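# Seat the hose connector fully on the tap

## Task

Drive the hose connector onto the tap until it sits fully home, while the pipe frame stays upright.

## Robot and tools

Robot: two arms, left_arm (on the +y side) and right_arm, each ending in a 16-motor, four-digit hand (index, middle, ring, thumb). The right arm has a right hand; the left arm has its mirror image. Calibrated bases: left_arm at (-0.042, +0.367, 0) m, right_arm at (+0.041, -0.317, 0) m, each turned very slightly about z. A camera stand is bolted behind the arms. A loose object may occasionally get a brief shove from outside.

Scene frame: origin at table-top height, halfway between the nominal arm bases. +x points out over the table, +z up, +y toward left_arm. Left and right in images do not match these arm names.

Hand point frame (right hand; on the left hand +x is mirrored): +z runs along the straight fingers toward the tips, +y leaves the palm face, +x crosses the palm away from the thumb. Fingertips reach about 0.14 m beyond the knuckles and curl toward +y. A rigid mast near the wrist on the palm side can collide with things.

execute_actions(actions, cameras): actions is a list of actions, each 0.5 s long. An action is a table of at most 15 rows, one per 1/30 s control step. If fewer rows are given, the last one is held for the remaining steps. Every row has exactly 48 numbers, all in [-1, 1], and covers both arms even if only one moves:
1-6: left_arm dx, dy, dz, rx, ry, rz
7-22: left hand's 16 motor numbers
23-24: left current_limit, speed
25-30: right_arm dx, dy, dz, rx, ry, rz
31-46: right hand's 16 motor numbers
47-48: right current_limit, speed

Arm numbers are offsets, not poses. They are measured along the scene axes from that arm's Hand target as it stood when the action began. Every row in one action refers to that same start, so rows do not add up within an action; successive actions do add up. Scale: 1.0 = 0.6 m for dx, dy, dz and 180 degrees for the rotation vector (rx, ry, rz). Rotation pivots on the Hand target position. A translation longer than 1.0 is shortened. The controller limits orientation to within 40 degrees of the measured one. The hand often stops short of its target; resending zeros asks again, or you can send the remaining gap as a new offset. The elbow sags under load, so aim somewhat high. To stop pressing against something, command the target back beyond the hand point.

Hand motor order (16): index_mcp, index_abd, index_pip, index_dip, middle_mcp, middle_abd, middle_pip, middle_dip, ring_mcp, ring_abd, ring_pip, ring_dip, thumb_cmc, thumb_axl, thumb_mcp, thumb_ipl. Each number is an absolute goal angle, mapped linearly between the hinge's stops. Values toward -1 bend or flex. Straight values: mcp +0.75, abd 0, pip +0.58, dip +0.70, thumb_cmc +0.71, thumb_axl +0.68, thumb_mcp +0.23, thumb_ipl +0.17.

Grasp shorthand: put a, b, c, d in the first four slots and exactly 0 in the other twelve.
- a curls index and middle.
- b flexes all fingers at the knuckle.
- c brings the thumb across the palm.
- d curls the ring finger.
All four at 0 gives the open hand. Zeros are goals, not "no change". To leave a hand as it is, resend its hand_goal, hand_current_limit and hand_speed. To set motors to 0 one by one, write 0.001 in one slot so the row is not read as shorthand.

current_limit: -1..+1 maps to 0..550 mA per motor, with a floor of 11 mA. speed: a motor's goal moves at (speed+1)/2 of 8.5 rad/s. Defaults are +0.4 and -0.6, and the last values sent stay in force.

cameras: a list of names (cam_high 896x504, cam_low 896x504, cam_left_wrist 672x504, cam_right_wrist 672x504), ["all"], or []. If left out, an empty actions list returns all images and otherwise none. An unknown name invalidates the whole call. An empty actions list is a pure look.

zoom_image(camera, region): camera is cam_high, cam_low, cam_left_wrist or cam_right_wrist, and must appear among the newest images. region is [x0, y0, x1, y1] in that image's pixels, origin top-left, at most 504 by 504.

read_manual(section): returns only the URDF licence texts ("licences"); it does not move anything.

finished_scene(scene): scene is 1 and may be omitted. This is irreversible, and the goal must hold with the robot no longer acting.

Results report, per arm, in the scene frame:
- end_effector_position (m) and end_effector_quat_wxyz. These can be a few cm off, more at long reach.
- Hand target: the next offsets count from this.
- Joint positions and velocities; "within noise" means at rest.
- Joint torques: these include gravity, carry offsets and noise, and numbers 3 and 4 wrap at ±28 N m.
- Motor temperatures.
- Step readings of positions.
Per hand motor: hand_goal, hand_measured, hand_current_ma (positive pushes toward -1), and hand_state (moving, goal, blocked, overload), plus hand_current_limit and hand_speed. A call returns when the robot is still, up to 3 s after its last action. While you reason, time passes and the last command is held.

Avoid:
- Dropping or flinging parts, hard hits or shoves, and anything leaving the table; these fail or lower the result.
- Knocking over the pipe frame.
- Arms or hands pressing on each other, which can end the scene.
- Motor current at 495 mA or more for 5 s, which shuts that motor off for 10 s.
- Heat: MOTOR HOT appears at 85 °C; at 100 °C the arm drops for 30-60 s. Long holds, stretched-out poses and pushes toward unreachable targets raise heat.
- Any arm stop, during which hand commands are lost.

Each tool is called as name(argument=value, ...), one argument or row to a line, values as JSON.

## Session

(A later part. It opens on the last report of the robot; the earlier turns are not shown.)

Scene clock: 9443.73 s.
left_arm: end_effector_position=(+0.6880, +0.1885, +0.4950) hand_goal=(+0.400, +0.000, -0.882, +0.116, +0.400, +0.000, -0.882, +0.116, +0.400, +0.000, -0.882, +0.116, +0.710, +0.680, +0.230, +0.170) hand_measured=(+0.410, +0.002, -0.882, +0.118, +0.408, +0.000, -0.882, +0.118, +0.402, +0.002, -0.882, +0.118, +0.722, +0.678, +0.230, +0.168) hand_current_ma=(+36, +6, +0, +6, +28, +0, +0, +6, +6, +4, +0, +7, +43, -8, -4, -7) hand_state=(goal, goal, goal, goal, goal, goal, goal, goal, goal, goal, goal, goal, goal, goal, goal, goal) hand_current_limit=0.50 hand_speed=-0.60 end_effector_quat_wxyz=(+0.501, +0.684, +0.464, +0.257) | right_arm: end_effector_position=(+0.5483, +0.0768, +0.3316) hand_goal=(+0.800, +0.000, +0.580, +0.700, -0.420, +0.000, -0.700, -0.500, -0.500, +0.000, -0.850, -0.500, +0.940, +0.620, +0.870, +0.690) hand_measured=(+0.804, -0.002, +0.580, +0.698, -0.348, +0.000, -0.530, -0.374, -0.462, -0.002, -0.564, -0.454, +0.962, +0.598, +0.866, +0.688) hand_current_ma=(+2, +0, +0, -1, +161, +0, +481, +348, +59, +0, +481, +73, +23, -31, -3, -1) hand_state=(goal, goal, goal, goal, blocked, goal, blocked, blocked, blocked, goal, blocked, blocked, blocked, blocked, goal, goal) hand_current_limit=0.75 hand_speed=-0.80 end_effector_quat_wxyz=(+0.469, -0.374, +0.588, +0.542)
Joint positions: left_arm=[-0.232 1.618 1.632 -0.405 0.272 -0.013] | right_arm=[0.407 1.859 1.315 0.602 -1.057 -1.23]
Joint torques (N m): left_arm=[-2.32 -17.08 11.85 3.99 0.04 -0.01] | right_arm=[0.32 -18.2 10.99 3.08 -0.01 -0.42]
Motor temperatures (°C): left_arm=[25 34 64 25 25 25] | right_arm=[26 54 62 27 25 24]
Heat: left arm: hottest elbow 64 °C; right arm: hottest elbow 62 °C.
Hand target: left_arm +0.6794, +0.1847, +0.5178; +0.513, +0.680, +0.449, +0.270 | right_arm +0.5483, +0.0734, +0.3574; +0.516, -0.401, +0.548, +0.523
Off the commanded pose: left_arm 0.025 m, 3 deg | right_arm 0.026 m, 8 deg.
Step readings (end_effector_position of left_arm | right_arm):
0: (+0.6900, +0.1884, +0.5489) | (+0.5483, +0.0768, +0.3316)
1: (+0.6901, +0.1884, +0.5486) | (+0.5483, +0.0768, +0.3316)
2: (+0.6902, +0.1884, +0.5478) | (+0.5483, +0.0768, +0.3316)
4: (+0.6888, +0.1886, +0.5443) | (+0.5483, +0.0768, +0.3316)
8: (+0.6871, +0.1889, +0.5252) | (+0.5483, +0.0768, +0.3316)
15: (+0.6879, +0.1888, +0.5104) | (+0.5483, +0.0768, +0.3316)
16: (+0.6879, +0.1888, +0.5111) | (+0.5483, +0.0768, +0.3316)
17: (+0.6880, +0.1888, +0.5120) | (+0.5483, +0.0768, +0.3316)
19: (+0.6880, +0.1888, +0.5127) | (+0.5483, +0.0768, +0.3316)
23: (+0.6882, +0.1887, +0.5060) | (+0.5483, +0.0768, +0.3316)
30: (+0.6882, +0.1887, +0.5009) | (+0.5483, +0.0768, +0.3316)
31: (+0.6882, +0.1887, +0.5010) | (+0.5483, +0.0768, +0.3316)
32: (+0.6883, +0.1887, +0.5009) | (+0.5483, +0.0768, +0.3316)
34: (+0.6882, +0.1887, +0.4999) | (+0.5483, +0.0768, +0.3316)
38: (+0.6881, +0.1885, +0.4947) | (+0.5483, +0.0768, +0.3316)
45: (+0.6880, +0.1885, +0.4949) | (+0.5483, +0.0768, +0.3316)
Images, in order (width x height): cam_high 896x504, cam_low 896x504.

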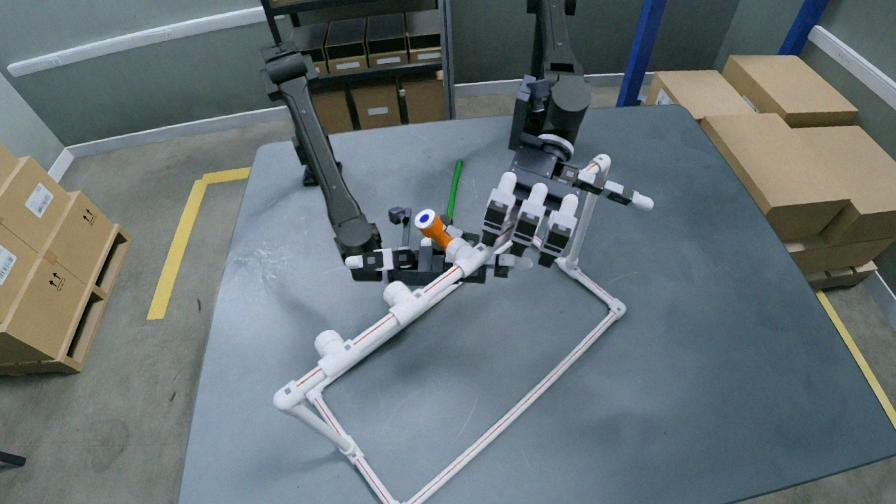

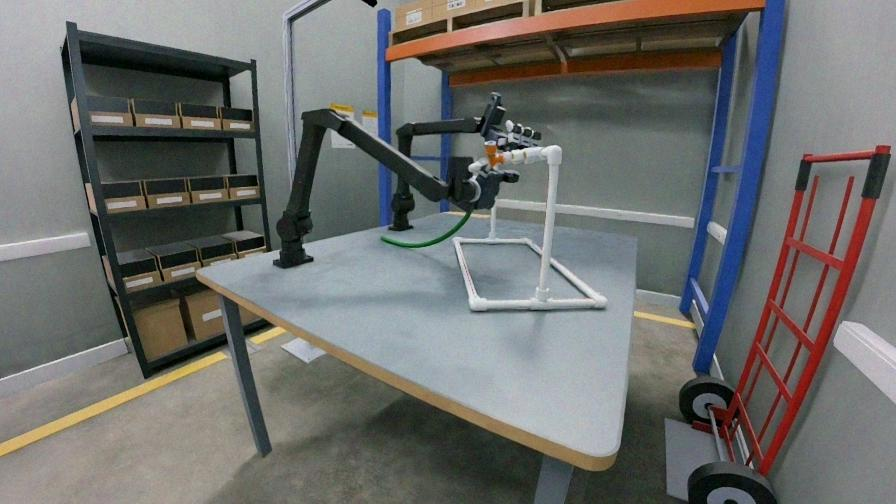

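execute_actions(
  actions=[
    [[0.008,0,-0.15,0,0,0,0.4,0,-0.883,0.116,0.4,0,-0.883,0.116,0.4,0,-0.883,0.116,0.71,0.68,0.23,0.17,0.5,-0.6,0,0,0,0,0,0,0.8,0,0.58,0.7,-0.42,0,-0.7,-0.5,-0.5,0,-0.85,-0.5,0.94,0.62,0.87,0.69,0.75,-0.8],[0.015,0,-0.3,0,0,0,0.4,0,-0.883,0.116,0.4,0,-0.883,0.116,0.4,0,-0.883,0.116,0.71,0.68,0.23,0.17,0.5,-0.6,0,0,0,0,0,0,0.8,0,0.58,0.7,-0.42,0,-0.7,-0.5,-0.5,0,-0.85,-0.5,0.94,0.62,0.87,0.69,0.75,-0.8]],
    [[0,0,-0.1,0,0,0,0.4,0,-0.883,0.116,0.4,0,-0.883,0.116,0.4,0,-0.883,0.116,0.71,0.68,0.23,0.17,0.5,-0.6,0,0,0.07,0.002,-0.006,-0.002,0.8,0,0.58,0.7,-0.42,0,-0.7,-0.5,-0.5,0,-0.85,-0.5,0.94,0.62,0.87,0.69,0.75,-0.8],[0,0,-0.2,0,0,0,0.4,0,-0.883,0.116,0.4,0,-0.883,0.116,0.4,0,-0.883,0.116,0.71,0.68,0.23,0.17,0.5,-0.6,0,0,0.15,0.004,-0.011,-0.004,0.8,0,0.58,0.7,-0.42,0,-0.7,-0.5,-0.5,0,-0.85,-0.5,0.94,0.62,0.87,0.69,0.75,-0.8]],
    [[0,0,0,0,0,0,0.4,0,-0.883,0.116,0.4,0,-0.883,0.116,0.4,0,-0.883,0.116,0.71,0.68,0.23,0.17,0.5,-0.6,0,0,0.05,0.002,-0.005,-0.002,0.8,0,0.58,0.7,-0.42,0,-0.7,-0.5,-0.5,0,-0.85,-0.5,0.94,0.62,0.87,0.69,0.75,-0.8],[0,0,0,0,0,0,0.4,0,-0.883,0.116,0.4,0,-0.883,0.116,0.4,0,-0.883,0.116,0.71,0.68,0.23,0.17,0.5,-0.6,0,0,0.1,0.003,-0.009,-0.003,0.8,0,0.58,0.7,-0.42,0,-0.7,-0.5,-0.5,0,-0.85,-0.5,0.94,0.62,0.87,0.69,0.75,-0.8]],
  ],
  cameras=["cam_right_wrist", "cam_high"],
)

zoom_image(
  camera="cam_right_wrist",
  region=[340, 240, 500, 360],
)

Scene clock: 9472.17 s.
left_arm: end_effector_position=(+0.6254, +0.1810, +0.4915) hand_goal=(+0.400, +0.000, -0.882, +0.116, +0.400, +0.000, -0.882, +0.116, +0.400, +0.000, -0.882, +0.116, +0.710, +0.680, +0.230, +0.170) hand_measured=(+0.410, +0.002, -0.882, +0.118, +0.408, +0.000, -0.882, +0.118, +0.406, +0.002, -0.882, +0.118, +0.722, +0.678, +0.230, +0.168) hand_current_ma=(+35, +6, +0, +6, +27, +0, +0, +6, +22, +4, -1, +7, +47, -8, -3, -6) hand_state=(goal, goal, goal, goal, goal, goal, goal, goal, goal, goal, goal, goal, goal, goal, goal, goal) hand_current_limit=0.50 hand_speed=-0.60 end_effector_quat_wxyz=(+0.620, +0.591, +0.320, +0.405) | right_arm: end_effector_position=(+0.5479, +0.0817, +0.3411) hand_goal=(+0.800, +0.000, +0.580, +0.700, -0.420, +0.000, -0.700, -0.500, -0.500, +0.000, -0.850, -0.500, +0.940, +0.620, +0.870, +0.690) hand_measured=(+0.804, -0.002, +0.580, +0.698, -0.348, +0.002, -0.530, -0.374, -0.462, -0.002, -0.564, -0.454, +0.968, +0.580, +0.860, +0.688) hand_current_ma=(+2, +0, +0, -1, +161, +1, +481, +348, +59, +0, +481, +73, +34, -76, -11, -1) hand_state=(goal, goal, goal, goal, blocked, goal, blocked, blocked, blocked, goal, blocked, blocked, blocked, blocked, goal, goal) hand_current_limit=0.75 hand_speed=-0.80 end_effector_quat_wxyz=(+0.425, -0.354, +0.634, +0.540)
Joint positions: left_arm=[-0.256 1.585 1.246 0.441 0.262 0.056] | right_arm=[0.414 1.808 1.324 0.377 -1.039 -1.268]
Joint torques (N m): left_arm=[-0.5 -0.21 -6.17 -0.59 -0.28 -0.73] | right_arm=[-0.03 -26.7 20.49 2.33 -0.03 -0.1]
Motor temperatures (°C): left_arm=[25 35 64 25 25 25] | right_arm=[26 55 62 27 25 24]
Heat: left arm: hottest elbow 64 °C; right arm: hottest elbow 62 °C.
Hand target: left_arm +0.6885, +0.1848, +0.2177; +0.513, +0.680, +0.449, +0.270 | right_arm +0.5484, +0.0733, +0.5074; +0.543, -0.406, +0.530, +0.510
Off the commanded pose: left_arm 0.281 m, 27 deg | right_arm 0.167 m, 19 deg.
Step readings (end_effector_position of left_arm | right_arm):
0: (+0.6880, +0.1885, +0.4947) | (+0.5483, +0.0768, +0.3316)
1: (+0.6880, +0.1885, +0.4941) | (+0.5483, +0.0768, +0.3316)
2: (+0.6879, +0.1885, +0.4910) | (+0.5483, +0.0768, +0.3316)
4: (+0.6820, +0.1886, +0.4855) | (+0.5482, +0.0768, +0.3316)
8: (+0.6680, +0.1909, +0.4900) | (+0.5469, +0.0766, +0.3318)
15: (+0.6582, +0.1930, +0.4941) | (+0.5467, +0.0768, +0.3318)
16: (+0.6575, +0.1931, +0.4940) | (+0.5467, +0.0768, +0.3318)
17: (+0.6562, +0.1934, +0.4919) | (+0.5467, +0.0768, +0.3318)
19: (+0.6518, +0.1944, +0.4910) | (+0.5468, +0.0769, +0.3329)
23: (+0.6430, +0.1933, +0.4926) | (+0.5473, +0.0772, +0.3357)
30: (+0.6298, +0.1807, +0.4917) | (+0.5475, +0.0781, +0.3363)
31: (+0.6289, +0.1803, +0.4917) | (+0.5474, +0.0783, +0.3363)
32: (+0.6283, +0.1802, +0.4919) | (+0.5473, +0.0785, +0.3368)
34: (+0.6271, +0.1803, +0.4917) | (+0.5472, +0.0794, +0.3391)
38: (+0.6260, +0.1804, +0.4914) | (+0.5471, +0.0807, +0.3409)
45: (+0.6255, +0.1808, +0.4914) | (+0.5478, +0.0814, +0.3412)
camera_calibration:
cam_right_wrist: T_world_to_cam=[[-0.311926, 0.0377315, 0.949357, -0.129668], [0.560745, -0.799315, 0.21601, -0.361062], [0.766985, 0.599727, 0.22817, -0.416788], [0, 0, 0, 1]] pos_world=[0.481687, -0.0337505, 0.296193]
Images, in order (width x height): cam_high 896x504, cam_right_wrist 672x504.

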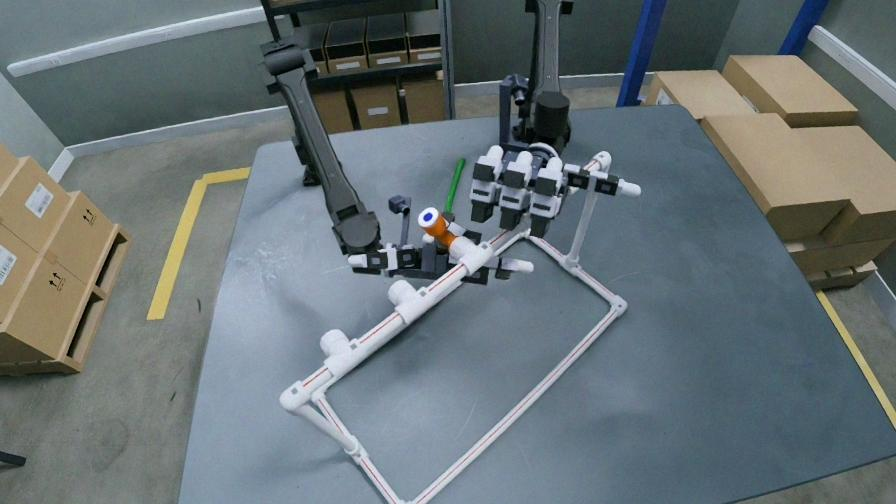

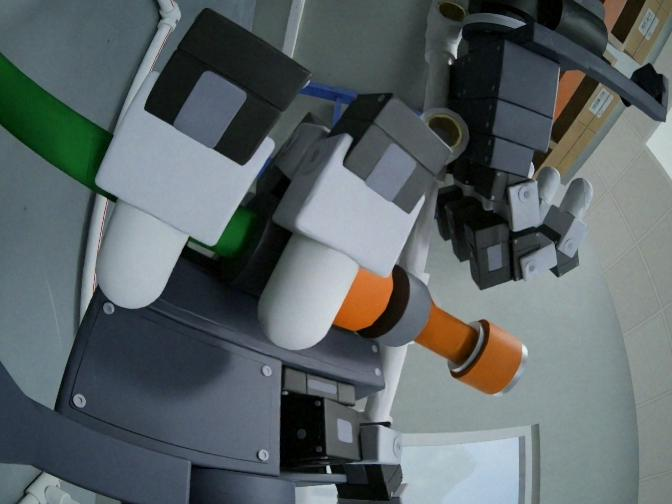

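Scaled by 3.150 from the camera's 672x504 image, which has a finer 960x720 frame.

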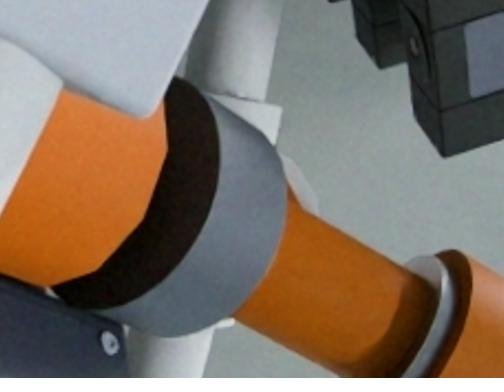

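execute_actions(
  actions=[
    [[0,0,0,0,0,0,0.4,0,-0.883,0.116,0.4,0,-0.883,0.116,0.4,0,-0.883,0.116,0.71,0.68,0.23,0.17,0.5,-0.6,0,0,0.03,0.006,-0.015,-0.006,0.8,0,0.58,0.7,-0.42,0,-0.7,-0.5,-0.5,0,-0.85,-0.5,0.94,0.62,0.87,0.69,0.75,-0.8],[0,0,0,0,0,0,0.4,0,-0.883,0.116,0.4,0,-0.883,0.116,0.4,0,-0.883,0.116,0.71,0.68,0.23,0.17,0.5,-0.6,0,0,0.06,0.013,-0.033,-0.014,0.8,0,0.58,0.7,-0.42,0,-0.7,-0.5,-0.5,0,-0.85,-0.5,0.94,0.62,0.87,0.69,0.75,-0.8]],
    [[0,0,0,0,0,0,0.4,0,-0.883,0.116,0.4,0,-0.883,0.116,0.4,0,-0.883,0.116,0.71,0.68,0.23,0.17,0.5,-0.6,0,0,0.03,0.006,-0.015,-0.006,0.8,0,0.58,0.7,-0.42,0,-0.7,-0.5,-0.5,0,-0.85,-0.5,0.94,0.62,0.87,0.69,0.75,-0.8],[0,0,0,0,0,0,0.4,0,-0.883,0.116,0.4,0,-0.883,0.116,0.4,0,-0.883,0.116,0.71,0.68,0.23,0.17,0.5,-0.6,0,0,0.06,0.006,-0.015,-0.006,0.8,0,0.58,0.7,-0.42,0,-0.7,-0.5,-0.5,0,-0.85,-0.5,0.94,0.62,0.87,0.69,0.75,-0.8]],
    [[0,0,0.1,0,0,0,0.4,0,-0.883,0.116,0.4,0,-0.883,0.116,0.4,0,-0.883,0.116,0.71,0.68,0.23,0.17,0.5,-0.6,0,0,-0.15,-0.009,0.025,0.009,0.8,0,0.58,0.7,-0.42,0,-0.7,-0.5,-0.5,0,-0.85,-0.5,0.94,0.62,0.87,0.69,0.75,-0.8],[0,0,0.3,0,0,0,0.4,0,-0.883,0.116,0.4,0,-0.883,0.116,0.4,0,-0.883,0.116,0.71,0.68,0.23,0.17,0.5,-0.6,0,0,-0.33,-0.019,0.05,0.019,0.8,0,0.58,0.7,-0.42,0,-0.7,-0.5,-0.5,0,-0.85,-0.5,0.94,0.62,0.87,0.69,0.75,-0.8]],
  ],
  cameras=["cam_right_wrist", "cam_high"],
)

zoom_image(
  camera="cam_right_wrist",
  region=[340, 240, 500, 360],
)

Scene clock: 9511.90 s.
left_arm: end_effector_position=(+0.6477, +0.1795, +0.4966) hand_goal=(+0.400, +0.000, -0.882, +0.116, +0.400, +0.000, -0.882, +0.116, +0.400, +0.000, -0.882, +0.116, +0.710, +0.680, +0.230, +0.170) hand_measured=(+0.410, +0.002, -0.882, +0.118, +0.408, +0.000, -0.882, +0.118, +0.406, +0.002, -0.882, +0.118, +0.722, +0.678, +0.230, +0.168) hand_current_ma=(+35, +6, +0, +6, +27, +0, +0, +6, +22, +4, -1, +7, +47, -8, -3, -6) hand_state=(goal, goal, goal, goal, goal, goal, goal, goal, goal, goal, goal, goal, goal, goal, goal, goal) hand_current_limit=0.50 hand_speed=-0.60 end_effector_quat_wxyz=(+0.561, +0.651, +0.391, +0.328) | right_arm: end_effector_position=(+0.5495, +0.0836, +0.3453) hand_goal=(+0.800, +0.000, +0.580, +0.700, -0.420, +0.000, -0.700, -0.500, -0.500, +0.000, -0.850, -0.500, +0.940, +0.620, +0.870, +0.690) hand_measured=(+0.804, -0.002, +0.580, +0.698, -0.324, -0.004, -0.524, -0.374, -0.462, -0.002, -0.564, -0.454, +0.954, +0.610, +0.868, +0.688) hand_current_ma=(+2, +0, +0, -1, +250, -1, +481, +348, +59, +0, +481, +73, +11, -8, +0, -1) hand_state=(goal, goal, goal, goal, blocked, goal, blocked, blocked, blocked, goal, blocked, blocked, goal, goal, goal, goal) hand_current_limit=0.75 hand_speed=-0.80 end_effector_quat_wxyz=(+0.461, -0.363, +0.596, +0.548)
Joint positions: left_arm=[-0.251 1.543 1.387 -0.006 0.269 0.032] | right_arm=[0.418 1.845 1.331 0.565 -1.04 -1.202]
Joint torques (N m): left_arm=[-0.38 -7.3 7.91 0.55 0.02 -0.47] | right_arm=[-0.73 -18.67 11.29 4.11 0.33 -0.97]
Motor temperatures (°C): left_arm=[25 33 56 25 25 26] | right_arm=[26 63 75 27 25 24]
Heat: left arm: hottest elbow 56 °C; right arm: hottest elbow 75 °C.
Hand target: left_arm +0.6884, +0.1847, +0.3975; +0.513, +0.680, +0.449, +0.270 | right_arm +0.5484, +0.0733, +0.3813; +0.542, -0.403, +0.532, +0.510
Off the commanded pose: left_arm 0.107 m, 11 deg | right_arm 0.038 m, 13 deg.
Step readings (end_effector_position of left_arm | right_arm):
0: (+0.6254, +0.1810, +0.4915) | (+0.5479, +0.0817, +0.3411)
1: (+0.6254, +0.1810, +0.4915) | (+0.5480, +0.0817, +0.3410)
2: (+0.6254, +0.1810, +0.4915) | (+0.5483, +0.0818, +0.3414)
4: (+0.6254, +0.1811, +0.4915) | (+0.5496, +0.0830, +0.3427)
8: (+0.6255, +0.1816, +0.4913) | (+0.5514, +0.0850, +0.3431)
15: (+0.6253, +0.1818, +0.4913) | (+0.5518, +0.0853, +0.3430)
16: (+0.6253, +0.1818, +0.4913) | (+0.5519, +0.0853, +0.3430)
17: (+0.6253, +0.1818, +0.4913) | (+0.5520, +0.0856, +0.3434)
19: (+0.6253, +0.1819, +0.4913) | (+0.5526, +0.0861, +0.3444)
23: (+0.6254, +0.1821, +0.4911) | (+0.5542, +0.0870, +0.3474)
30: (+0.6239, +0.1825, +0.4914) | (+0.5551, +0.0873, +0.3533)
31: (+0.6238, +0.1825, +0.4917) | (+0.5550, +0.0873, +0.3533)
32: (+0.6235, +0.1826, +0.4924) | (+0.5544, +0.0872, +0.3533)
34: (+0.6249, +0.1827, +0.4992) | (+0.5523, +0.0867, +0.3488)
38: (+0.6350, +0.1817, +0.4995) | (+0.5500, +0.0849, +0.3449)
45: (+0.6452, +0.1800, +0.4976) | (+0.5496, +0.0840, +0.3452)
camera_calibration:
cam_right_wrist: T_world_to_cam=[[-0.388124, -0.0276053, 0.921194, -0.076245], [0.547385, -0.811049, 0.206323, -0.349627], [0.741438, 0.584327, 0.329898, -0.439909], [0, 0, 0, 1]] pos_world=[0.487953, -0.0286188, 0.287498]
Images, in order (width x height): cam_high 896x504, cam_right_wrist 672x504.

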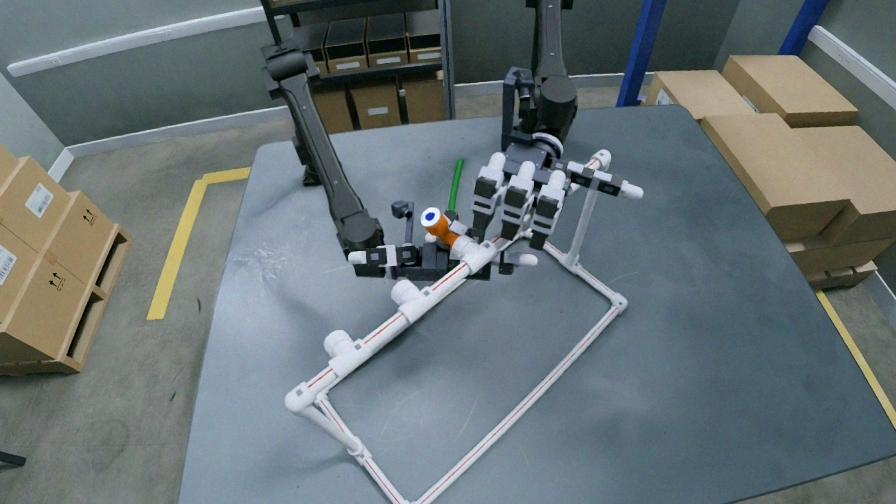

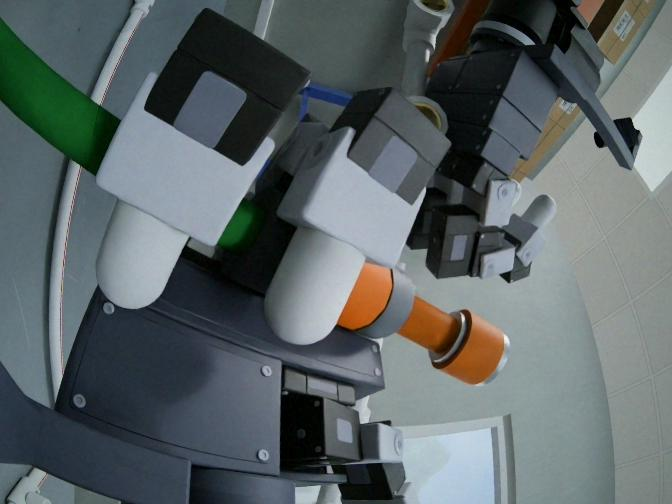

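Scaled by 3.150 from the camera's 672x504 image, which has a finer 960x720 frame.

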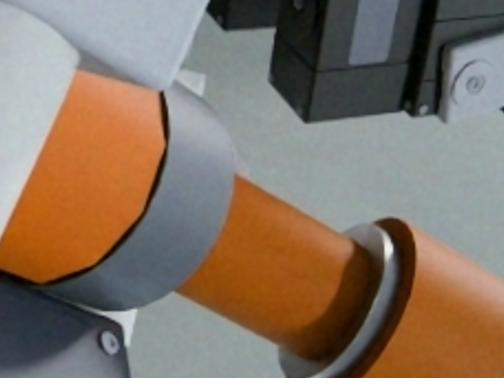

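execute_actions(
  actions=[
    [[0,0,-0.15,0,0,0,0.4,0,-0.883,0.116,0.4,0,-0.883,0.116,0.4,0,-0.883,0.116,0.71,0.68,0.23,0.17,0.5,-0.6,0,0,0.05,0.004,-0.01,-0.004,0.8,0,0.58,0.7,-0.42,0,-0.7,-0.5,-0.5,0,-0.85,-0.5,0.94,0.62,0.87,0.69,0.75,-0.8],[0,0,-0.3,0,0,0,0.4,0,-0.883,0.116,0.4,0,-0.883,0.116,0.4,0,-0.883,0.116,0.71,0.68,0.23,0.17,0.5,-0.6,0,0,0.12,0.007,-0.019,-0.007,0.8,0,0.58,0.7,-0.42,0,-0.7,-0.5,-0.5,0,-0.85,-0.5,0.94,0.62,0.87,0.69,0.75,-0.8]],
    [[0,0,0,0,0,0,0.4,0,-0.883,0.116,0.4,0,-0.883,0.116,0.4,0,-0.883,0.116,0.71,0.68,0.23,0.17,0.5,-0.6,0,0,0.08,0.004,-0.01,-0.004,0.8,0,0.58,0.7,-0.42,0,-0.7,-0.5,-0.5,0,-0.85,-0.5,0.94,0.62,0.87,0.69,0.75,-0.8],[0,0,0,0,0,0,0.4,0,-0.883,0.116,0.4,0,-0.883,0.116,0.4,0,-0.883,0.116,0.71,0.68,0.23,0.17,0.5,-0.6,0,0,0.18,0.009,-0.024,-0.009,0.8,0,0.58,0.7,-0.42,0,-0.7,-0.5,-0.5,0,-0.85,-0.5,0.94,0.62,0.87,0.69,0.75,-0.8]],
    [[0,0,0.1,0,0,0,0.4,0,-0.883,0.116,0.4,0,-0.883,0.116,0.4,0,-0.883,0.116,0.71,0.68,0.23,0.17,0.5,-0.6,0,0,-0.12,-0.008,0.02,0.008,0.8,0,0.58,0.7,-0.42,0,-0.7,-0.5,-0.5,0,-0.85,-0.5,0.94,0.62,0.87,0.69,0.75,-0.8],[0,0,0.3,0,0,0,0.4,0,-0.883,0.116,0.4,0,-0.883,0.116,0.4,0,-0.883,0.116,0.71,0.68,0.23,0.17,0.5,-0.6,0,0,-0.3,-0.018,0.048,0.018,0.8,0,0.58,0.7,-0.42,0,-0.7,-0.5,-0.5,0,-0.85,-0.5,0.94,0.62,0.87,0.69,0.75,-0.8]],
  ],
  cameras=["cam_right_wrist", "cam_high", "cam_low"],
)

zoom_image(
  camera="cam_right_wrist",
  region=[340, 240, 500, 360],
)

zoom_image(
  camera="cam_high",
  region=[405, 195, 475, 275],
)

Scene clock: 9555.30 s.
left_arm: end_effector_position=(+0.6465, +0.1788, +0.4966) hand_goal=(+0.400, +0.000, -0.882, +0.116, +0.400, +0.000, -0.882, +0.116, +0.400, +0.000, -0.882, +0.116, +0.710, +0.680, +0.230, +0.170) hand_measured=(+0.410, +0.002, -0.882, +0.118, +0.408, +0.000, -0.882, +0.118, +0.406, +0.002, -0.882, +0.118, +0.722, +0.678, +0.230, +0.168) hand_current_ma=(+35, +6, +0, +6, +27, +0, +0, +6, +22, +4, -1, +7, +47, -8, -3, -6) hand_state=(goal, goal, goal, goal, goal, goal, goal, goal, goal, goal, goal, goal, goal, goal, goal, goal) hand_current_limit=0.50 hand_speed=-0.60 end_effector_quat_wxyz=(+0.561, +0.652, +0.391, +0.327) | right_arm: end_effector_position=(+0.5488, +0.0847, +0.3452) hand_goal=(+0.800, +0.000, +0.580, +0.700, -0.420, +0.000, -0.700, -0.500, -0.500, +0.000, -0.850, -0.500, +0.940, +0.620, +0.870, +0.690) hand_measured=(+0.804, -0.002, +0.580, +0.698, -0.328, -0.004, -0.526, -0.374, -0.462, -0.002, -0.564, -0.452, +0.954, +0.610, +0.868, +0.688) hand_current_ma=(+2, -1, +0, -1, +234, -1, +481, +348, +59, +0, +481, +74, +12, -9, -1, -1) hand_state=(goal, goal, goal, goal, blocked, goal, blocked, blocked, blocked, goal, blocked, blocked, goal, goal, goal, goal) hand_current_limit=0.75 hand_speed=-0.80 end_effector_quat_wxyz=(+0.459, -0.363, +0.598, +0.548)
Joint positions: left_arm=[-0.253 1.54 1.385 -0.006 0.27 0.032] | right_arm=[0.42 1.843 1.331 0.555 -1.039 -1.207]
Joint torques (N m): left_arm=[-0.21 -7.06 8.06 0.51 0 -0.47] | right_arm=[-0.38 -18.96 11.44 4.05 0.04 -0.88]
Motor temperatures (°C): left_arm=[25 33 52 25 25 25] | right_arm=[26 59 67 28 25 25]
Heat: left arm: hottest elbow 52 °C; right arm: hottest elbow 67 °C.
Hand target: left_arm +0.6884, +0.1846, +0.3975; +0.513, +0.680, +0.448, +0.270 | right_arm +0.5484, +0.0732, +0.3815; +0.535, -0.403, +0.537, +0.513
Off the commanded pose: left_arm 0.108 m, 11 deg | right_arm 0.038 m, 13 deg.
Step readings (end_effector_position of left_arm | right_arm):
0: (+0.6477, +0.1795, +0.4965) | (+0.5495, +0.0836, +0.3453)
1: (+0.6477, +0.1795, +0.4966) | (+0.5495, +0.0836, +0.3453)
2: (+0.6479, +0.1795, +0.4942) | (+0.5496, +0.0837, +0.3454)
4: (+0.6433, +0.1805, +0.4893) | (+0.5501, +0.0838, +0.3456)
8: (+0.6320, +0.1823, +0.4895) | (+0.5505, +0.0838, +0.3471)
15: (+0.6230, +0.1831, +0.4911) | (+0.5507, +0.0839, +0.3473)
16: (+0.6226, +0.1832, +0.4913) | (+0.5507, +0.0839, +0.3474)
17: (+0.6222, +0.1829, +0.4914) | (+0.5507, +0.0842, +0.3482)
19: (+0.6216, +0.1829, +0.4914) | (+0.5517, +0.0852, +0.3512)
23: (+0.6211, +0.1831, +0.4913) | (+0.5531, +0.0870, +0.3522)
30: (+0.6206, +0.1833, +0.4913) | (+0.5531, +0.0878, +0.3519)
31: (+0.6206, +0.1833, +0.4913) | (+0.5531, +0.0878, +0.3518)
32: (+0.6205, +0.1833, +0.4919) | (+0.5528, +0.0878, +0.3518)
34: (+0.6226, +0.1832, +0.4987) | (+0.5514, +0.0875, +0.3480)
38: (+0.6338, +0.1816, +0.4995) | (+0.5490, +0.0860, +0.3447)
45: (+0.6439, +0.1795, +0.4975) | (+0.5487, +0.0850, +0.3448)
camera_calibration:
cam_right_wrist: T_world_to_cam=[[-0.385098, -0.0247673, 0.922543, -0.0787558], [0.548861, -0.809783, 0.207371, -0.349692], [0.741924, 0.586206, 0.32544, -0.438927], [0, 0, 0, 1]] pos_world=[0.487254, -0.0278235, 0.288016]
Images, in order (width x height): cam_high 896x504, cam_low 896x504, cam_right_wrist 672x504.

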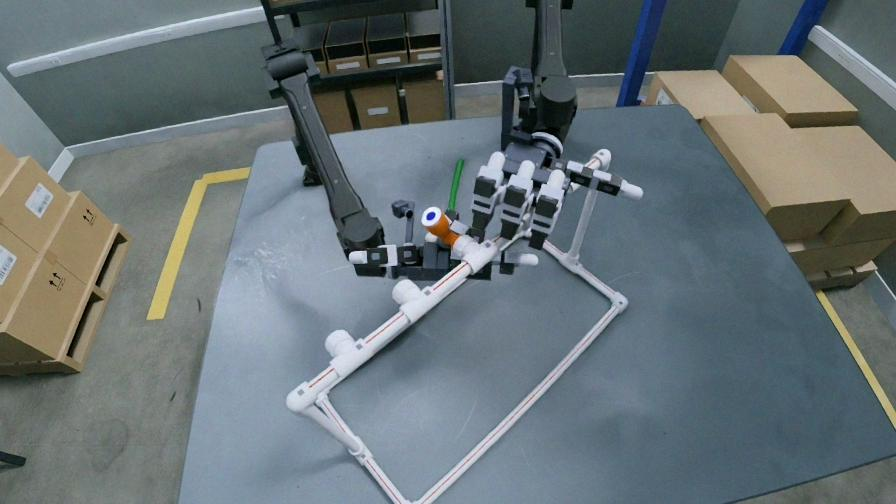

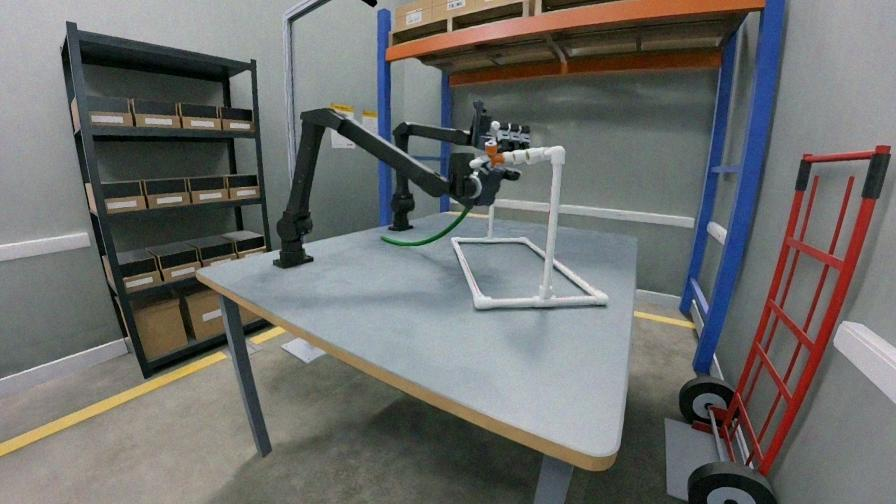

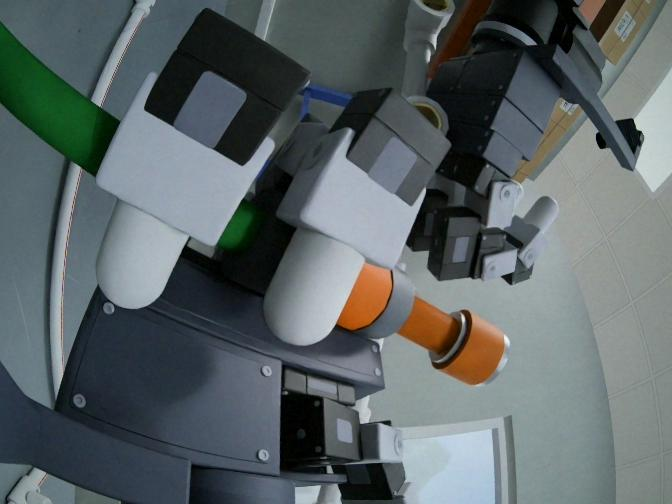

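Scaled by 3.150 from the camera's 672x504 image, which has a finer 960x720 frame.

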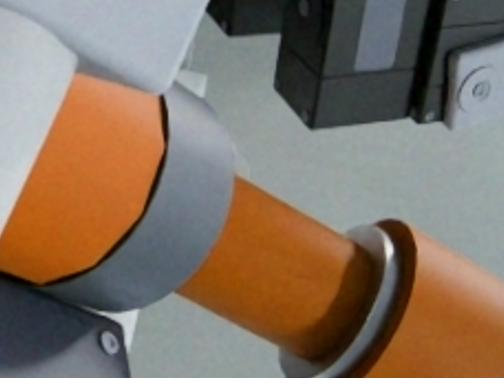

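Scaled by 6.300 from the camera's 896x504 image, which has a finer 1280x720 frame.

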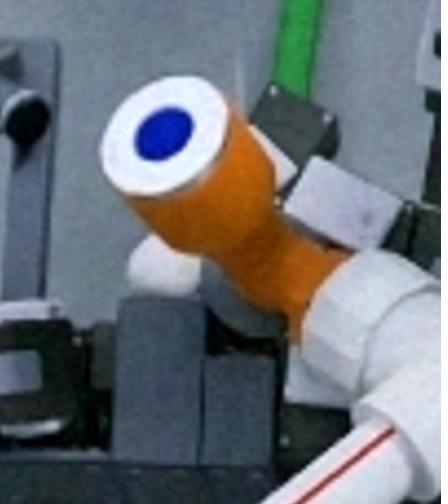

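execute_actions(
  actions=[
    [[-0.03,0,0.08,0,0,0,0.4,0,-0.883,0.116,0.4,0,-0.883,0.116,0.4,0,-0.883,0.116,0.71,0.68,0.23,0.17,0.5,-0.6,0,0.008,0,-0.006,0.016,0.007,0.8,0,0.58,0.7,-0.42,0,-0.7,-0.5,-0.5,0,-0.85,-0.5,0.94,0.62,0.87,0.69,0.75,-0.8],[-0.05,0,0.2,0,0,0,0.4,0,-0.883,0.116,0.4,0,-0.883,0.116,0.4,0,-0.883,0.116,0.71,0.68,0.23,0.17,0.5,-0.6,0,0.016,0,-0.013,0.033,0.014,0.8,0,0.58,0.7,-0.42,0,-0.7,-0.5,-0.5,0,-0.85,-0.5,0.94,0.62,0.87,0.69,0.75,-0.8]],
    [[0,0,0.1,0,0,0,0.4,0,-0.883,0.116,0.4,0,-0.883,0.116,0.4,0,-0.883,0.116,0.71,0.68,0.23,0.17,0.5,-0.6,0,0,0,0,0,0,0.8,0,0.58,0.7,-0.42,0,-0.7,-0.5,-0.5,0,-0.85,-0.5,0.94,0.62,0.87,0.69,0.75,-0.8],[0,0,0.2,0,0,0,0.4,0,-0.883,0.116,0.4,0,-0.883,0.116,0.4,0,-0.883,0.116,0.71,0.68,0.23,0.17,0.5,-0.6,0,0,0,0,0,0,0.8,0,0.58,0.7,-0.42,0,-0.7,-0.5,-0.5,0,-0.85,-0.5,0.94,0.62,0.87,0.69,0.75,-0.8]],
  ],
  cameras=["cam_right_wrist", "cam_high"],
)

zoom_image(
  camera="cam_right_wrist",
  region=[340, 240, 500, 360],
)

Scene clock: 9585.70 s.
left_arm: end_effector_position=(+0.6627, +0.1784, +0.6016) hand_goal=(+0.400, +0.000, -0.882, +0.116, +0.400, +0.000, -0.882, +0.116, +0.400, +0.000, -0.882, +0.116, +0.710, +0.680, +0.230, +0.170) hand_measured=(+0.410, +0.002, -0.882, +0.118, +0.404, +0.000, -0.882, +0.118, +0.408, +0.002, -0.882, +0.118, +0.722, +0.678, +0.230, +0.168) hand_current_ma=(+35, +6, +0, +6, +18, +0, +0, +6, +28, +4, -1, +7, +47, -8, -3, -6) hand_state=(goal, goal, goal, goal, goal, goal, goal, goal, goal, goal, goal, goal, goal, goal, goal, goal) hand_current_limit=0.50 hand_speed=-0.60 end_effector_quat_wxyz=(+0.500, +0.691, +0.454, +0.256) | right_arm: end_effector_position=(+0.5465, +0.0845, +0.3425) hand_goal=(+0.800, +0.000, +0.580, +0.700, -0.420, +0.000, -0.700, -0.500, -0.500, +0.000, -0.850, -0.500, +0.940, +0.620, +0.870, +0.690) hand_measured=(+0.804, -0.002, +0.580, +0.698, -0.328, -0.010, -0.526, -0.374, -0.462, -0.002, -0.564, -0.452, +0.954, +0.610, +0.868, +0.688) hand_current_ma=(+2, -1, +0, -1, +234, -5, +481, +348, +59, +0, +481, +74, +11, -9, +0, -1) hand_state=(goal, goal, goal, goal, blocked, goal, blocked, blocked, blocked, goal, blocked, blocked, goal, goal, goal, goal) hand_current_limit=0.75 hand_speed=-0.80 end_effector_quat_wxyz=(+0.442, -0.365, +0.603, +0.555)
Joint positions: left_arm=[-0.253 1.603 1.898 -0.687 0.266 0.001] | right_arm=[0.42 1.845 1.334 0.524 -1.063 -1.207]
Joint torques (N m): left_arm=[-1.2 -14.97 15.69 2.95 -0.05 -0.18] | right_arm=[0.26 -18.37 13.34 1.09 -0.18 -0.59]
Motor temperatures (°C): left_arm=[25 32 53 24 25 25] | right_arm=[26 62 64 28 25 25]
Heat: left arm: hottest elbow 53 °C; right arm: hottest elbow 64 °C.
Hand target: left_arm +0.6583, +0.1846, +0.6376; +0.513, +0.680, +0.449, +0.270 | right_arm +0.5485, +0.0828, +0.3813; +0.487, -0.398, +0.565, +0.534
Off the commanded pose: left_arm 0.037 m, 3 deg | right_arm 0.039 m, 8 deg.
Step readings (end_effector_position of left_arm | right_arm):
0: (+0.6465, +0.1788, +0.4966) | (+0.5488, +0.0847, +0.3452)
1: (+0.6465, +0.1788, +0.4968) | (+0.5487, +0.0847, +0.3453)
2: (+0.6471, +0.1787, +0.4972) | (+0.5484, +0.0846, +0.3451)
4: (+0.6500, +0.1785, +0.5004) | (+0.5477, +0.0845, +0.3443)
8: (+0.6538, +0.1793, +0.5003) | (+0.5467, +0.0843, +0.3427)
15: (+0.6547, +0.1795, +0.4996) | (+0.5466, +0.0844, +0.3426)
16: (+0.6547, +0.1795, +0.5002) | (+0.5466, +0.0845, +0.3426)
17: (+0.6547, +0.1795, +0.5023) | (+0.5466, +0.0845, +0.3425)
19: (+0.6551, +0.1797, +0.5084) | (+0.5465, +0.0845, +0.3426)
23: (+0.6526, +0.1807, +0.5462) | (+0.5465, +0.0845, +0.3425)
30: (+0.6399, +0.1837, +0.6269) | (+0.5465, +0.0845, +0.3425)
camera_calibration:
cam_right_wrist: T_world_to_cam=[[-0.35941, -0.0230249, 0.932896, -0.0949045], [0.57364, -0.79396, 0.201406, -0.36094], [0.736045, 0.607533, 0.298565, -0.425622], [0, 0, 0, 1]] pos_world=[0.486217, -0.030178, 0.288307]
Images, in order (width x height): cam_high 896x504, cam_right_wrist 672x504.

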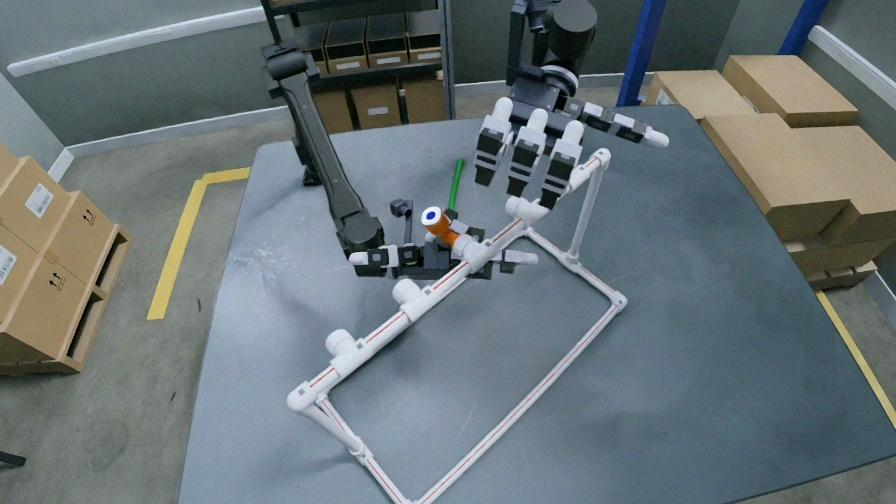

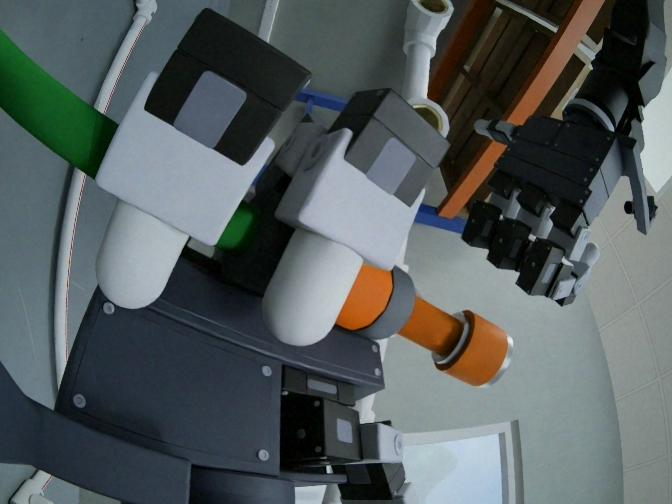

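Scaled by 3.150 from the camera's 672x504 image, which has a finer 960x720 frame.

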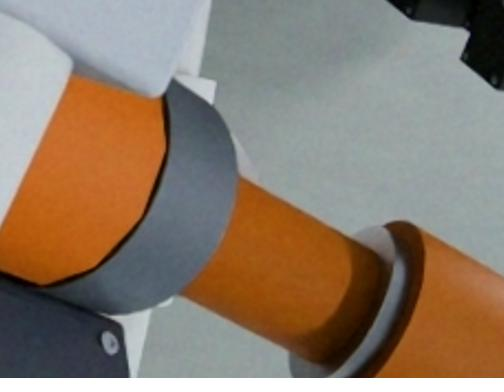

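execute_actions(
  actions=[
    [[-0.04,0.05,0,-0.002,-0.012,0.027,0.4,0,-0.883,0.116,0.4,0,-0.883,0.116,0.4,0,-0.883,0.116,0.71,0.68,0.23,0.17,0.5,-0.6,0,0,0,0,0,0,0.8,0,0.58,0.7,-0.42,0,-0.7,-0.5,-0.5,0,-0.85,-0.5,0.94,0.62,0.87,0.69,0.75,-0.8],[-0.1,0.1,0,-0.006,-0.023,0.054,0.4,0,-0.883,0.116,0.4,0,-0.883,0.116,0.4,0,-0.883,0.116,0.71,0.68,0.23,0.17,0.5,-0.6,0,0,0,0,0,0,0.8,0,0.58,0.7,-0.42,0,-0.7,-0.5,-0.5,0,-0.85,-0.5,0.94,0.62,0.87,0.69,0.75,-0.8]],
    [[-0.05,0.05,-0.02,-0.003,-0.012,0.027,0.4,0,-0.883,0.116,0.4,0,-0.883,0.116,0.4,0,-0.883,0.116,0.71,0.68,0.23,0.17,0.5,-0.6,0,0,0,0,0,0,0.8,0,0.58,0.7,-0.42,0,-0.7,-0.5,-0.5,0,-0.85,-0.5,0.94,0.62,0.87,0.69,0.75,-0.8],[-0.1,0.1,-0.05,-0.006,-0.023,0.054,0.4,0,-0.883,0.116,0.4,0,-0.883,0.116,0.4,0,-0.883,0.116,0.71,0.68,0.23,0.17,0.5,-0.6,0,0,0,0,0,0,0.8,0,0.58,0.7,-0.42,0,-0.7,-0.5,-0.5,0,-0.85,-0.5,0.94,0.62,0.87,0.69,0.75,-0.8]],
    [[-0.004,0,-0.03,-0.003,-0.012,0.027,0.4,0,-0.883,0.116,0.4,0,-0.883,0.116,0.4,0,-0.883,0.116,0.71,0.68,0.23,0.17,0.5,-0.6,0,0,0,0,0,0,0.8,0,0.58,0.7,-0.42,0,-0.7,-0.5,-0.5,0,-0.85,-0.5,0.94,0.62,0.87,0.69,0.75,-0.8],[-0.008,-0.003,-0.06,-0.006,-0.023,0.054,0.4,0,-0.883,0.116,0.4,0,-0.883,0.116,0.4,0,-0.883,0.116,0.71,0.68,0.23,0.17,0.5,-0.6,0,0,0,0,0,0,0.8,0,0.58,0.7,-0.42,0,-0.7,-0.5,-0.5,0,-0.85,-0.5,0.94,0.62,0.87,0.69,0.75,-0.8]],
  ],
  cameras=["cam_left_wrist", "cam_high"],
)

zoom_image(
  camera="cam_left_wrist",
  region=[590, 40, 672, 200],
)

Scene clock: 9616.50 s.
left_arm: end_effector_position=(+0.5349, +0.3042, +0.5579) hand_goal=(+0.400, +0.000, -0.882, +0.116, +0.400, +0.000, -0.882, +0.116, +0.400, +0.000, -0.882, +0.116, +0.710, +0.680, +0.230, +0.170) hand_measured=(+0.410, +0.002, -0.882, +0.118, +0.406, +0.000, -0.882, +0.118, +0.408, +0.002, -0.882, +0.118, +0.722, +0.678, +0.230, +0.168) hand_current_ma=(+35, +6, +0, +6, +20, +0, +0, +6, +28, +4, -1, +7, +47, -8, -3, -6) hand_state=(goal, goal, goal, goal, goal, goal, goal, goal, goal, goal, goal, goal, goal, goal, goal, goal) hand_current_limit=0.50 hand_speed=-0.60 end_effector_quat_wxyz=(+0.478, +0.511, +0.559, +0.445) | right_arm: end_effector_position=(+0.5465, +0.0845, +0.3425) hand_goal=(+0.800, +0.000, +0.580, +0.700, -0.420, +0.000, -0.700, -0.500, -0.500, +0.000, -0.850, -0.500, +0.940, +0.620, +0.870, +0.690) hand_measured=(+0.804, -0.002, +0.580, +0.698, -0.328, -0.010, -0.526, -0.374, -0.462, -0.002, -0.564, -0.452, +0.954, +0.610, +0.868, +0.688) hand_current_ma=(+2, -1, +0, -1, +234, -5, +481, +348, +59, +0, +481, +74, +11, -9, +0, -1) hand_state=(goal, goal, goal, goal, blocked, goal, blocked, blocked, blocked, goal, blocked, blocked, goal, goal, goal, goal) hand_current_limit=0.75 hand_speed=-0.80 end_effector_quat_wxyz=(+0.442, -0.365, +0.603, +0.555)
Joint positions: left_arm=[-0.258 1.202 1.214 -0.164 -0.241 -0.117] | right_arm=[0.42 1.845 1.334 0.524 -1.063 -1.207]
Joint torques (N m): left_arm=[-2.32 -9.23 12.78 4.05 -0.3 -0.24] | right_arm=[0.38 -18.67 13.2 0.9 -0.17 -0.57]
Motor temperatures (°C): left_arm=[25 34 55 25 25 25] | right_arm=[26 61 69 27 25 25]
Heat: left arm: hottest elbow 55 °C; right arm: hottest elbow 69 °C.
Hand target: left_arm +0.5335, +0.3029, +0.5716; +0.492, +0.498, +0.555, +0.449 | right_arm +0.5485, +0.0828, +0.3813; +0.487, -0.398, +0.565, +0.534
Off the commanded pose: left_arm 0.014 m, 2 deg | right_arm 0.039 m, 8 deg.
Step readings (end_effector_position of left_arm | right_arm):
0: (+0.6627, +0.1784, +0.6016) | (+0.5465, +0.0845, +0.3425)
1: (+0.6627, +0.1786, +0.6016) | (+0.5465, +0.0845, +0.3425)
2: (+0.6630, +0.1810, +0.6017) | (+0.5465, +0.0845, +0.3425)
4: (+0.6596, +0.1916, +0.5985) | (+0.5465, +0.0845, +0.3425)
8: (+0.6348, +0.2158, +0.5883) | (+0.5465, +0.0845, +0.3425)
15: (+0.6039, +0.2374, +0.6233) | (+0.5465, +0.0845, +0.3425)
16: (+0.6015, +0.2382, +0.6268) | (+0.5465, +0.0845, +0.3425)
17: (+0.5987, +0.2414, +0.6287) | (+0.5465, +0.0845, +0.3425)
19: (+0.5884, +0.2526, +0.6225) | (+0.5465, +0.0845, +0.3425)
23: (+0.5618, +0.2798, +0.5895) | (+0.5465, +0.0845, +0.3425)
30: (+0.5492, +0.2980, +0.5837) | (+0.5465, +0.0845, +0.3425)
31: (+0.5486, +0.2985, +0.5844) | (+0.5465, +0.0845, +0.3425)
32: (+0.5479, +0.3028, +0.5850) | (+0.5465, +0.0845, +0.3425)
34: (+0.5435, +0.3109, +0.5837) | (+0.5465, +0.0845, +0.3425)
38: (+0.5365, +0.3144, +0.5649) | (+0.5465, +0.0845, +0.3425)
45: (+0.5357, +0.3035, +0.5546) | (+0.5465, +0.0845, +0.3425)
camera_calibration:
cam_left_wrist: T_world_to_cam=[[-0.0973687, -0.811121, -0.576717, 0.589444], [-0.809494, 0.401658, -0.428242, 0.502427], [0.578999, 0.425151, -0.695706, 0.0764592], [0, 0, 0, 1]] pos_world=[0.419835, 0.2438, 0.608296]
Images, in order (width x height): cam_high 896x504, cam_left_wrist 672x504.

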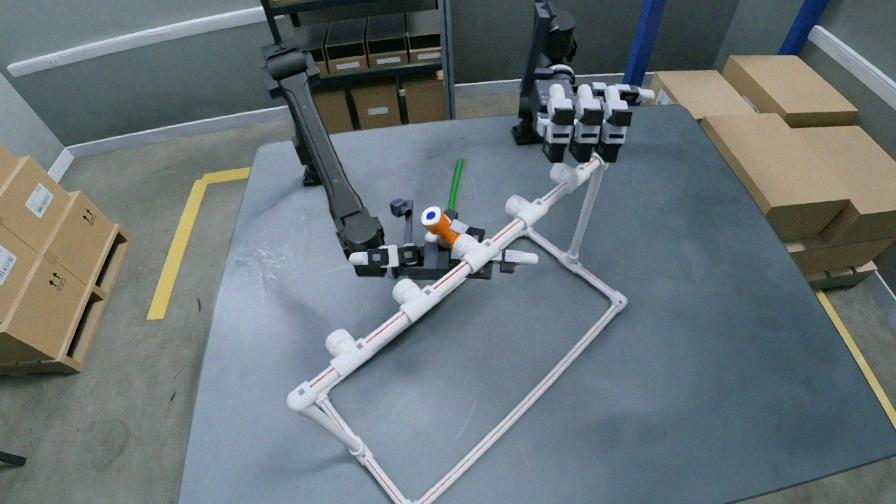

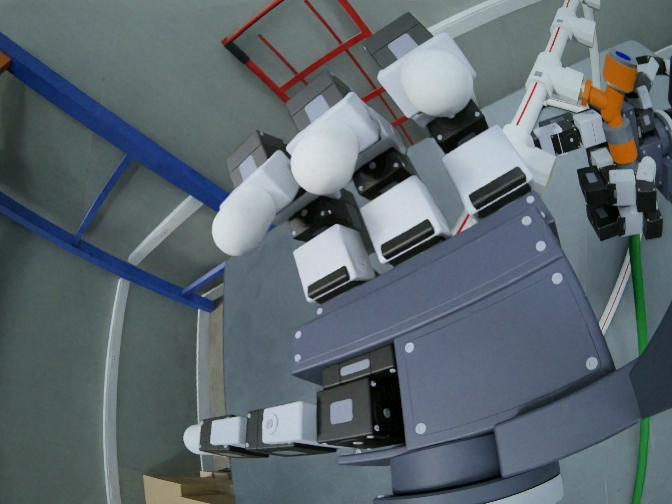

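Scaled by 3.150 from the camera's 672x504 image, which has a finer 960x720 frame.

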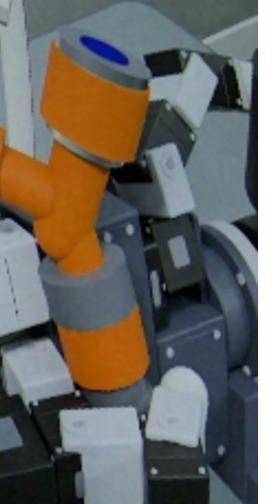

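execute_actions(
  actions=[
    [[0,0,0,0,0,0,0.4,0,-0.883,0.116,0.4,0,-0.883,0.116,0.4,0,-0.883,0.116,0.71,0.68,0.23,0.17,0.5,-0.6,0,0,0,0,0,0,0.8,0,0.58,0.7,-0.25,0,-0.4,-0.25,-0.35,0,-0.45,-0.3,0.94,0.62,0.87,0.69,0.5,-0.85]],
    [[0,0,0,0,0,0,0.4,0,-0.883,0.116,0.4,0,-0.883,0.116,0.4,0,-0.883,0.116,0.71,0.68,0.23,0.17,0.5,-0.6,0,0,0,0,0,0,0.8,0,0.58,0.7,0.0,0,-0.15,0.0,-0.1,0,-0.2,0.0,0.94,0.62,0.87,0.69,0.5,-0.85]],
  ],
  cameras=["cam_left_wrist", "cam_right_wrist"],
)

zoom_image(
  camera="cam_left_wrist",
  region=[590, 40, 672, 200],
)

Scene clock: 9637.40 s.
left_arm: end_effector_position=(+0.5349, +0.3044, +0.5579) hand_goal=(+0.400, +0.000, -0.882, +0.116, +0.400, +0.000, -0.882, +0.116, +0.400, +0.000, -0.882, +0.116, +0.710, +0.680, +0.230, +0.170) hand_measured=(+0.410, +0.002, -0.882, +0.118, +0.406, +0.000, -0.882, +0.118, +0.408, +0.002, -0.882, +0.118, +0.722, +0.678, +0.230, +0.168) hand_current_ma=(+35, +6, +0, +6, +20, +0, +0, +6, +28, +4, -1, +7, +47, -8, -3, -6) hand_state=(goal, goal, goal, goal, goal, goal, goal, goal, goal, goal, goal, goal, goal, goal, goal, goal) hand_current_limit=0.50 hand_speed=-0.60 end_effector_quat_wxyz=(+0.478, +0.511, +0.559, +0.445) | right_arm: end_effector_position=(+0.5461, +0.0848, +0.3435) hand_goal=(+0.800, +0.000, +0.580, +0.700, +0.000, +0.000, -0.150, +0.000, -0.100, +0.000, -0.200, +0.000, +0.940, +0.620, +0.870, +0.690) hand_measured=(+0.804, -0.002, +0.580, +0.698, +0.000, -0.008, -0.154, -0.004, -0.102, -0.002, -0.204, -0.002, +0.958, +0.596, +0.866, +0.686) hand_current_ma=(+2, -1, +0, -1, +0, -4, -1, -1, +0, +0, -1, -1, +16, -35, -2, -3) hand_state=(goal, goal, goal, goal, goal, goal, goal, goal, goal, goal, goal, goal, goal, blocked, goal, goal) hand_current_limit=0.50 hand_speed=-0.85 end_effector_quat_wxyz=(+0.452, -0.375, +0.596, +0.548)
Joint positions: left_arm=[-0.258 1.202 1.214 -0.164 -0.241 -0.117] | right_arm=[0.42 1.845 1.341 0.521 -1.065 -1.235]
Joint torques (N m): left_arm=[-2.32 -9.11 12.82 4.05 -0.28 -0.24] | right_arm=[0.38 -18.78 12.75 1.02 -0.14 -0.3]
Motor temperatures (°C): left_arm=[25 33 57 25 25 25] | right_arm=[26 61 70 27 25 25]
Heat: left arm: hottest elbow 57 °C; right arm: hottest elbow 70 °C.
Hand target: left_arm +0.5335, +0.3029, +0.5716; +0.493, +0.498, +0.555, +0.449 | right_arm +0.5484, +0.0829, +0.3812; +0.486, -0.398, +0.565, +0.534
Off the commanded pose: left_arm 0.014 m, 2 deg | right_arm 0.038 m, 6 deg.
Step readings (end_effector_position of left_arm | right_arm):
0: (+0.5349, +0.3044, +0.5579) | (+0.5465, +0.0845, +0.3425)
1: (+0.5349, +0.3044, +0.5579) | (+0.5465, +0.0845, +0.3425)
2: (+0.5349, +0.3044, +0.5579) | (+0.5465, +0.0845, +0.3425)
4: (+0.5349, +0.3044, +0.5579) | (+0.5465, +0.0845, +0.3425)
8: (+0.5349, +0.3044, +0.5579) | (+0.5459, +0.0844, +0.3423)
15: (+0.5349, +0.3044, +0.5579) | (+0.5456, +0.0846, +0.3419)
16: (+0.5349, +0.3044, +0.5579) | (+0.5456, +0.0847, +0.3419)
17: (+0.5349, +0.3044, +0.5579) | (+0.5456, +0.0847, +0.3418)
19: (+0.5349, +0.3044, +0.5579) | (+0.5457, +0.0847, +0.3420)
23: (+0.5349, +0.3044, +0.5579) | (+0.5458, +0.0848, +0.3425)
30: (+0.5349, +0.3044, +0.5579) | (+0.5461, +0.0848, +0.3436)
camera_calibration:
cam_left_wrist: T_world_to_cam=[[-0.0964728, -0.811359, -0.576532, 0.589095], [-0.809677, 0.400858, -0.428645, 0.502905], [0.578893, 0.425452, -0.69561, 0.0763295], [0, 0, 0, 1]] pos_world=[0.419836, 0.243899, 0.608295]
cam_right_wrist: T_world_to_cam=[[-0.389627, -0.0216594, 0.920718, -0.0753134], [0.567483, -0.793035, 0.22149, -0.364174], [0.725364, 0.608791, 0.321279, -0.42782], [0, 0, 0, 1]] pos_world=[0.487643, -0.029981, 0.287453]
Images, in order (width x height): cam_left_wrist 672x504, cam_right_wrist 672x504.

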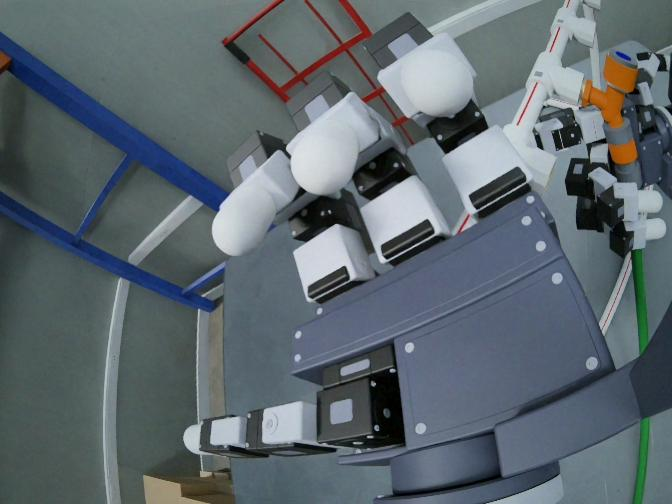

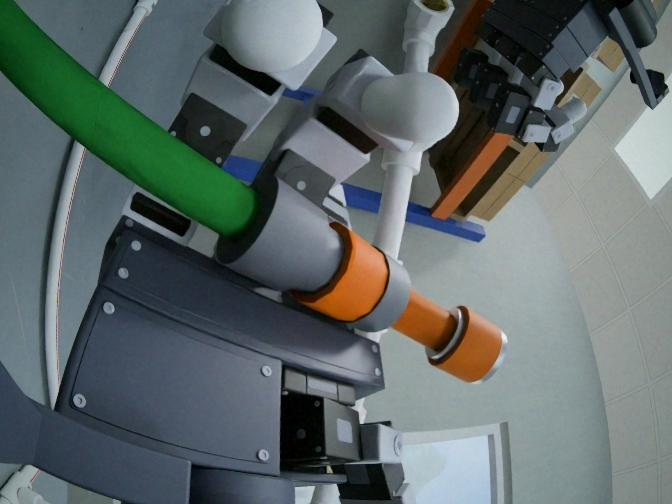

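Scaled by 3.150 from the camera's 672x504 image, which has a finer 960x720 frame.

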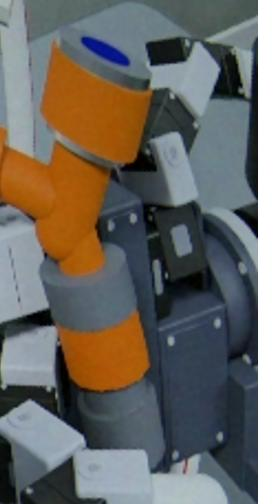

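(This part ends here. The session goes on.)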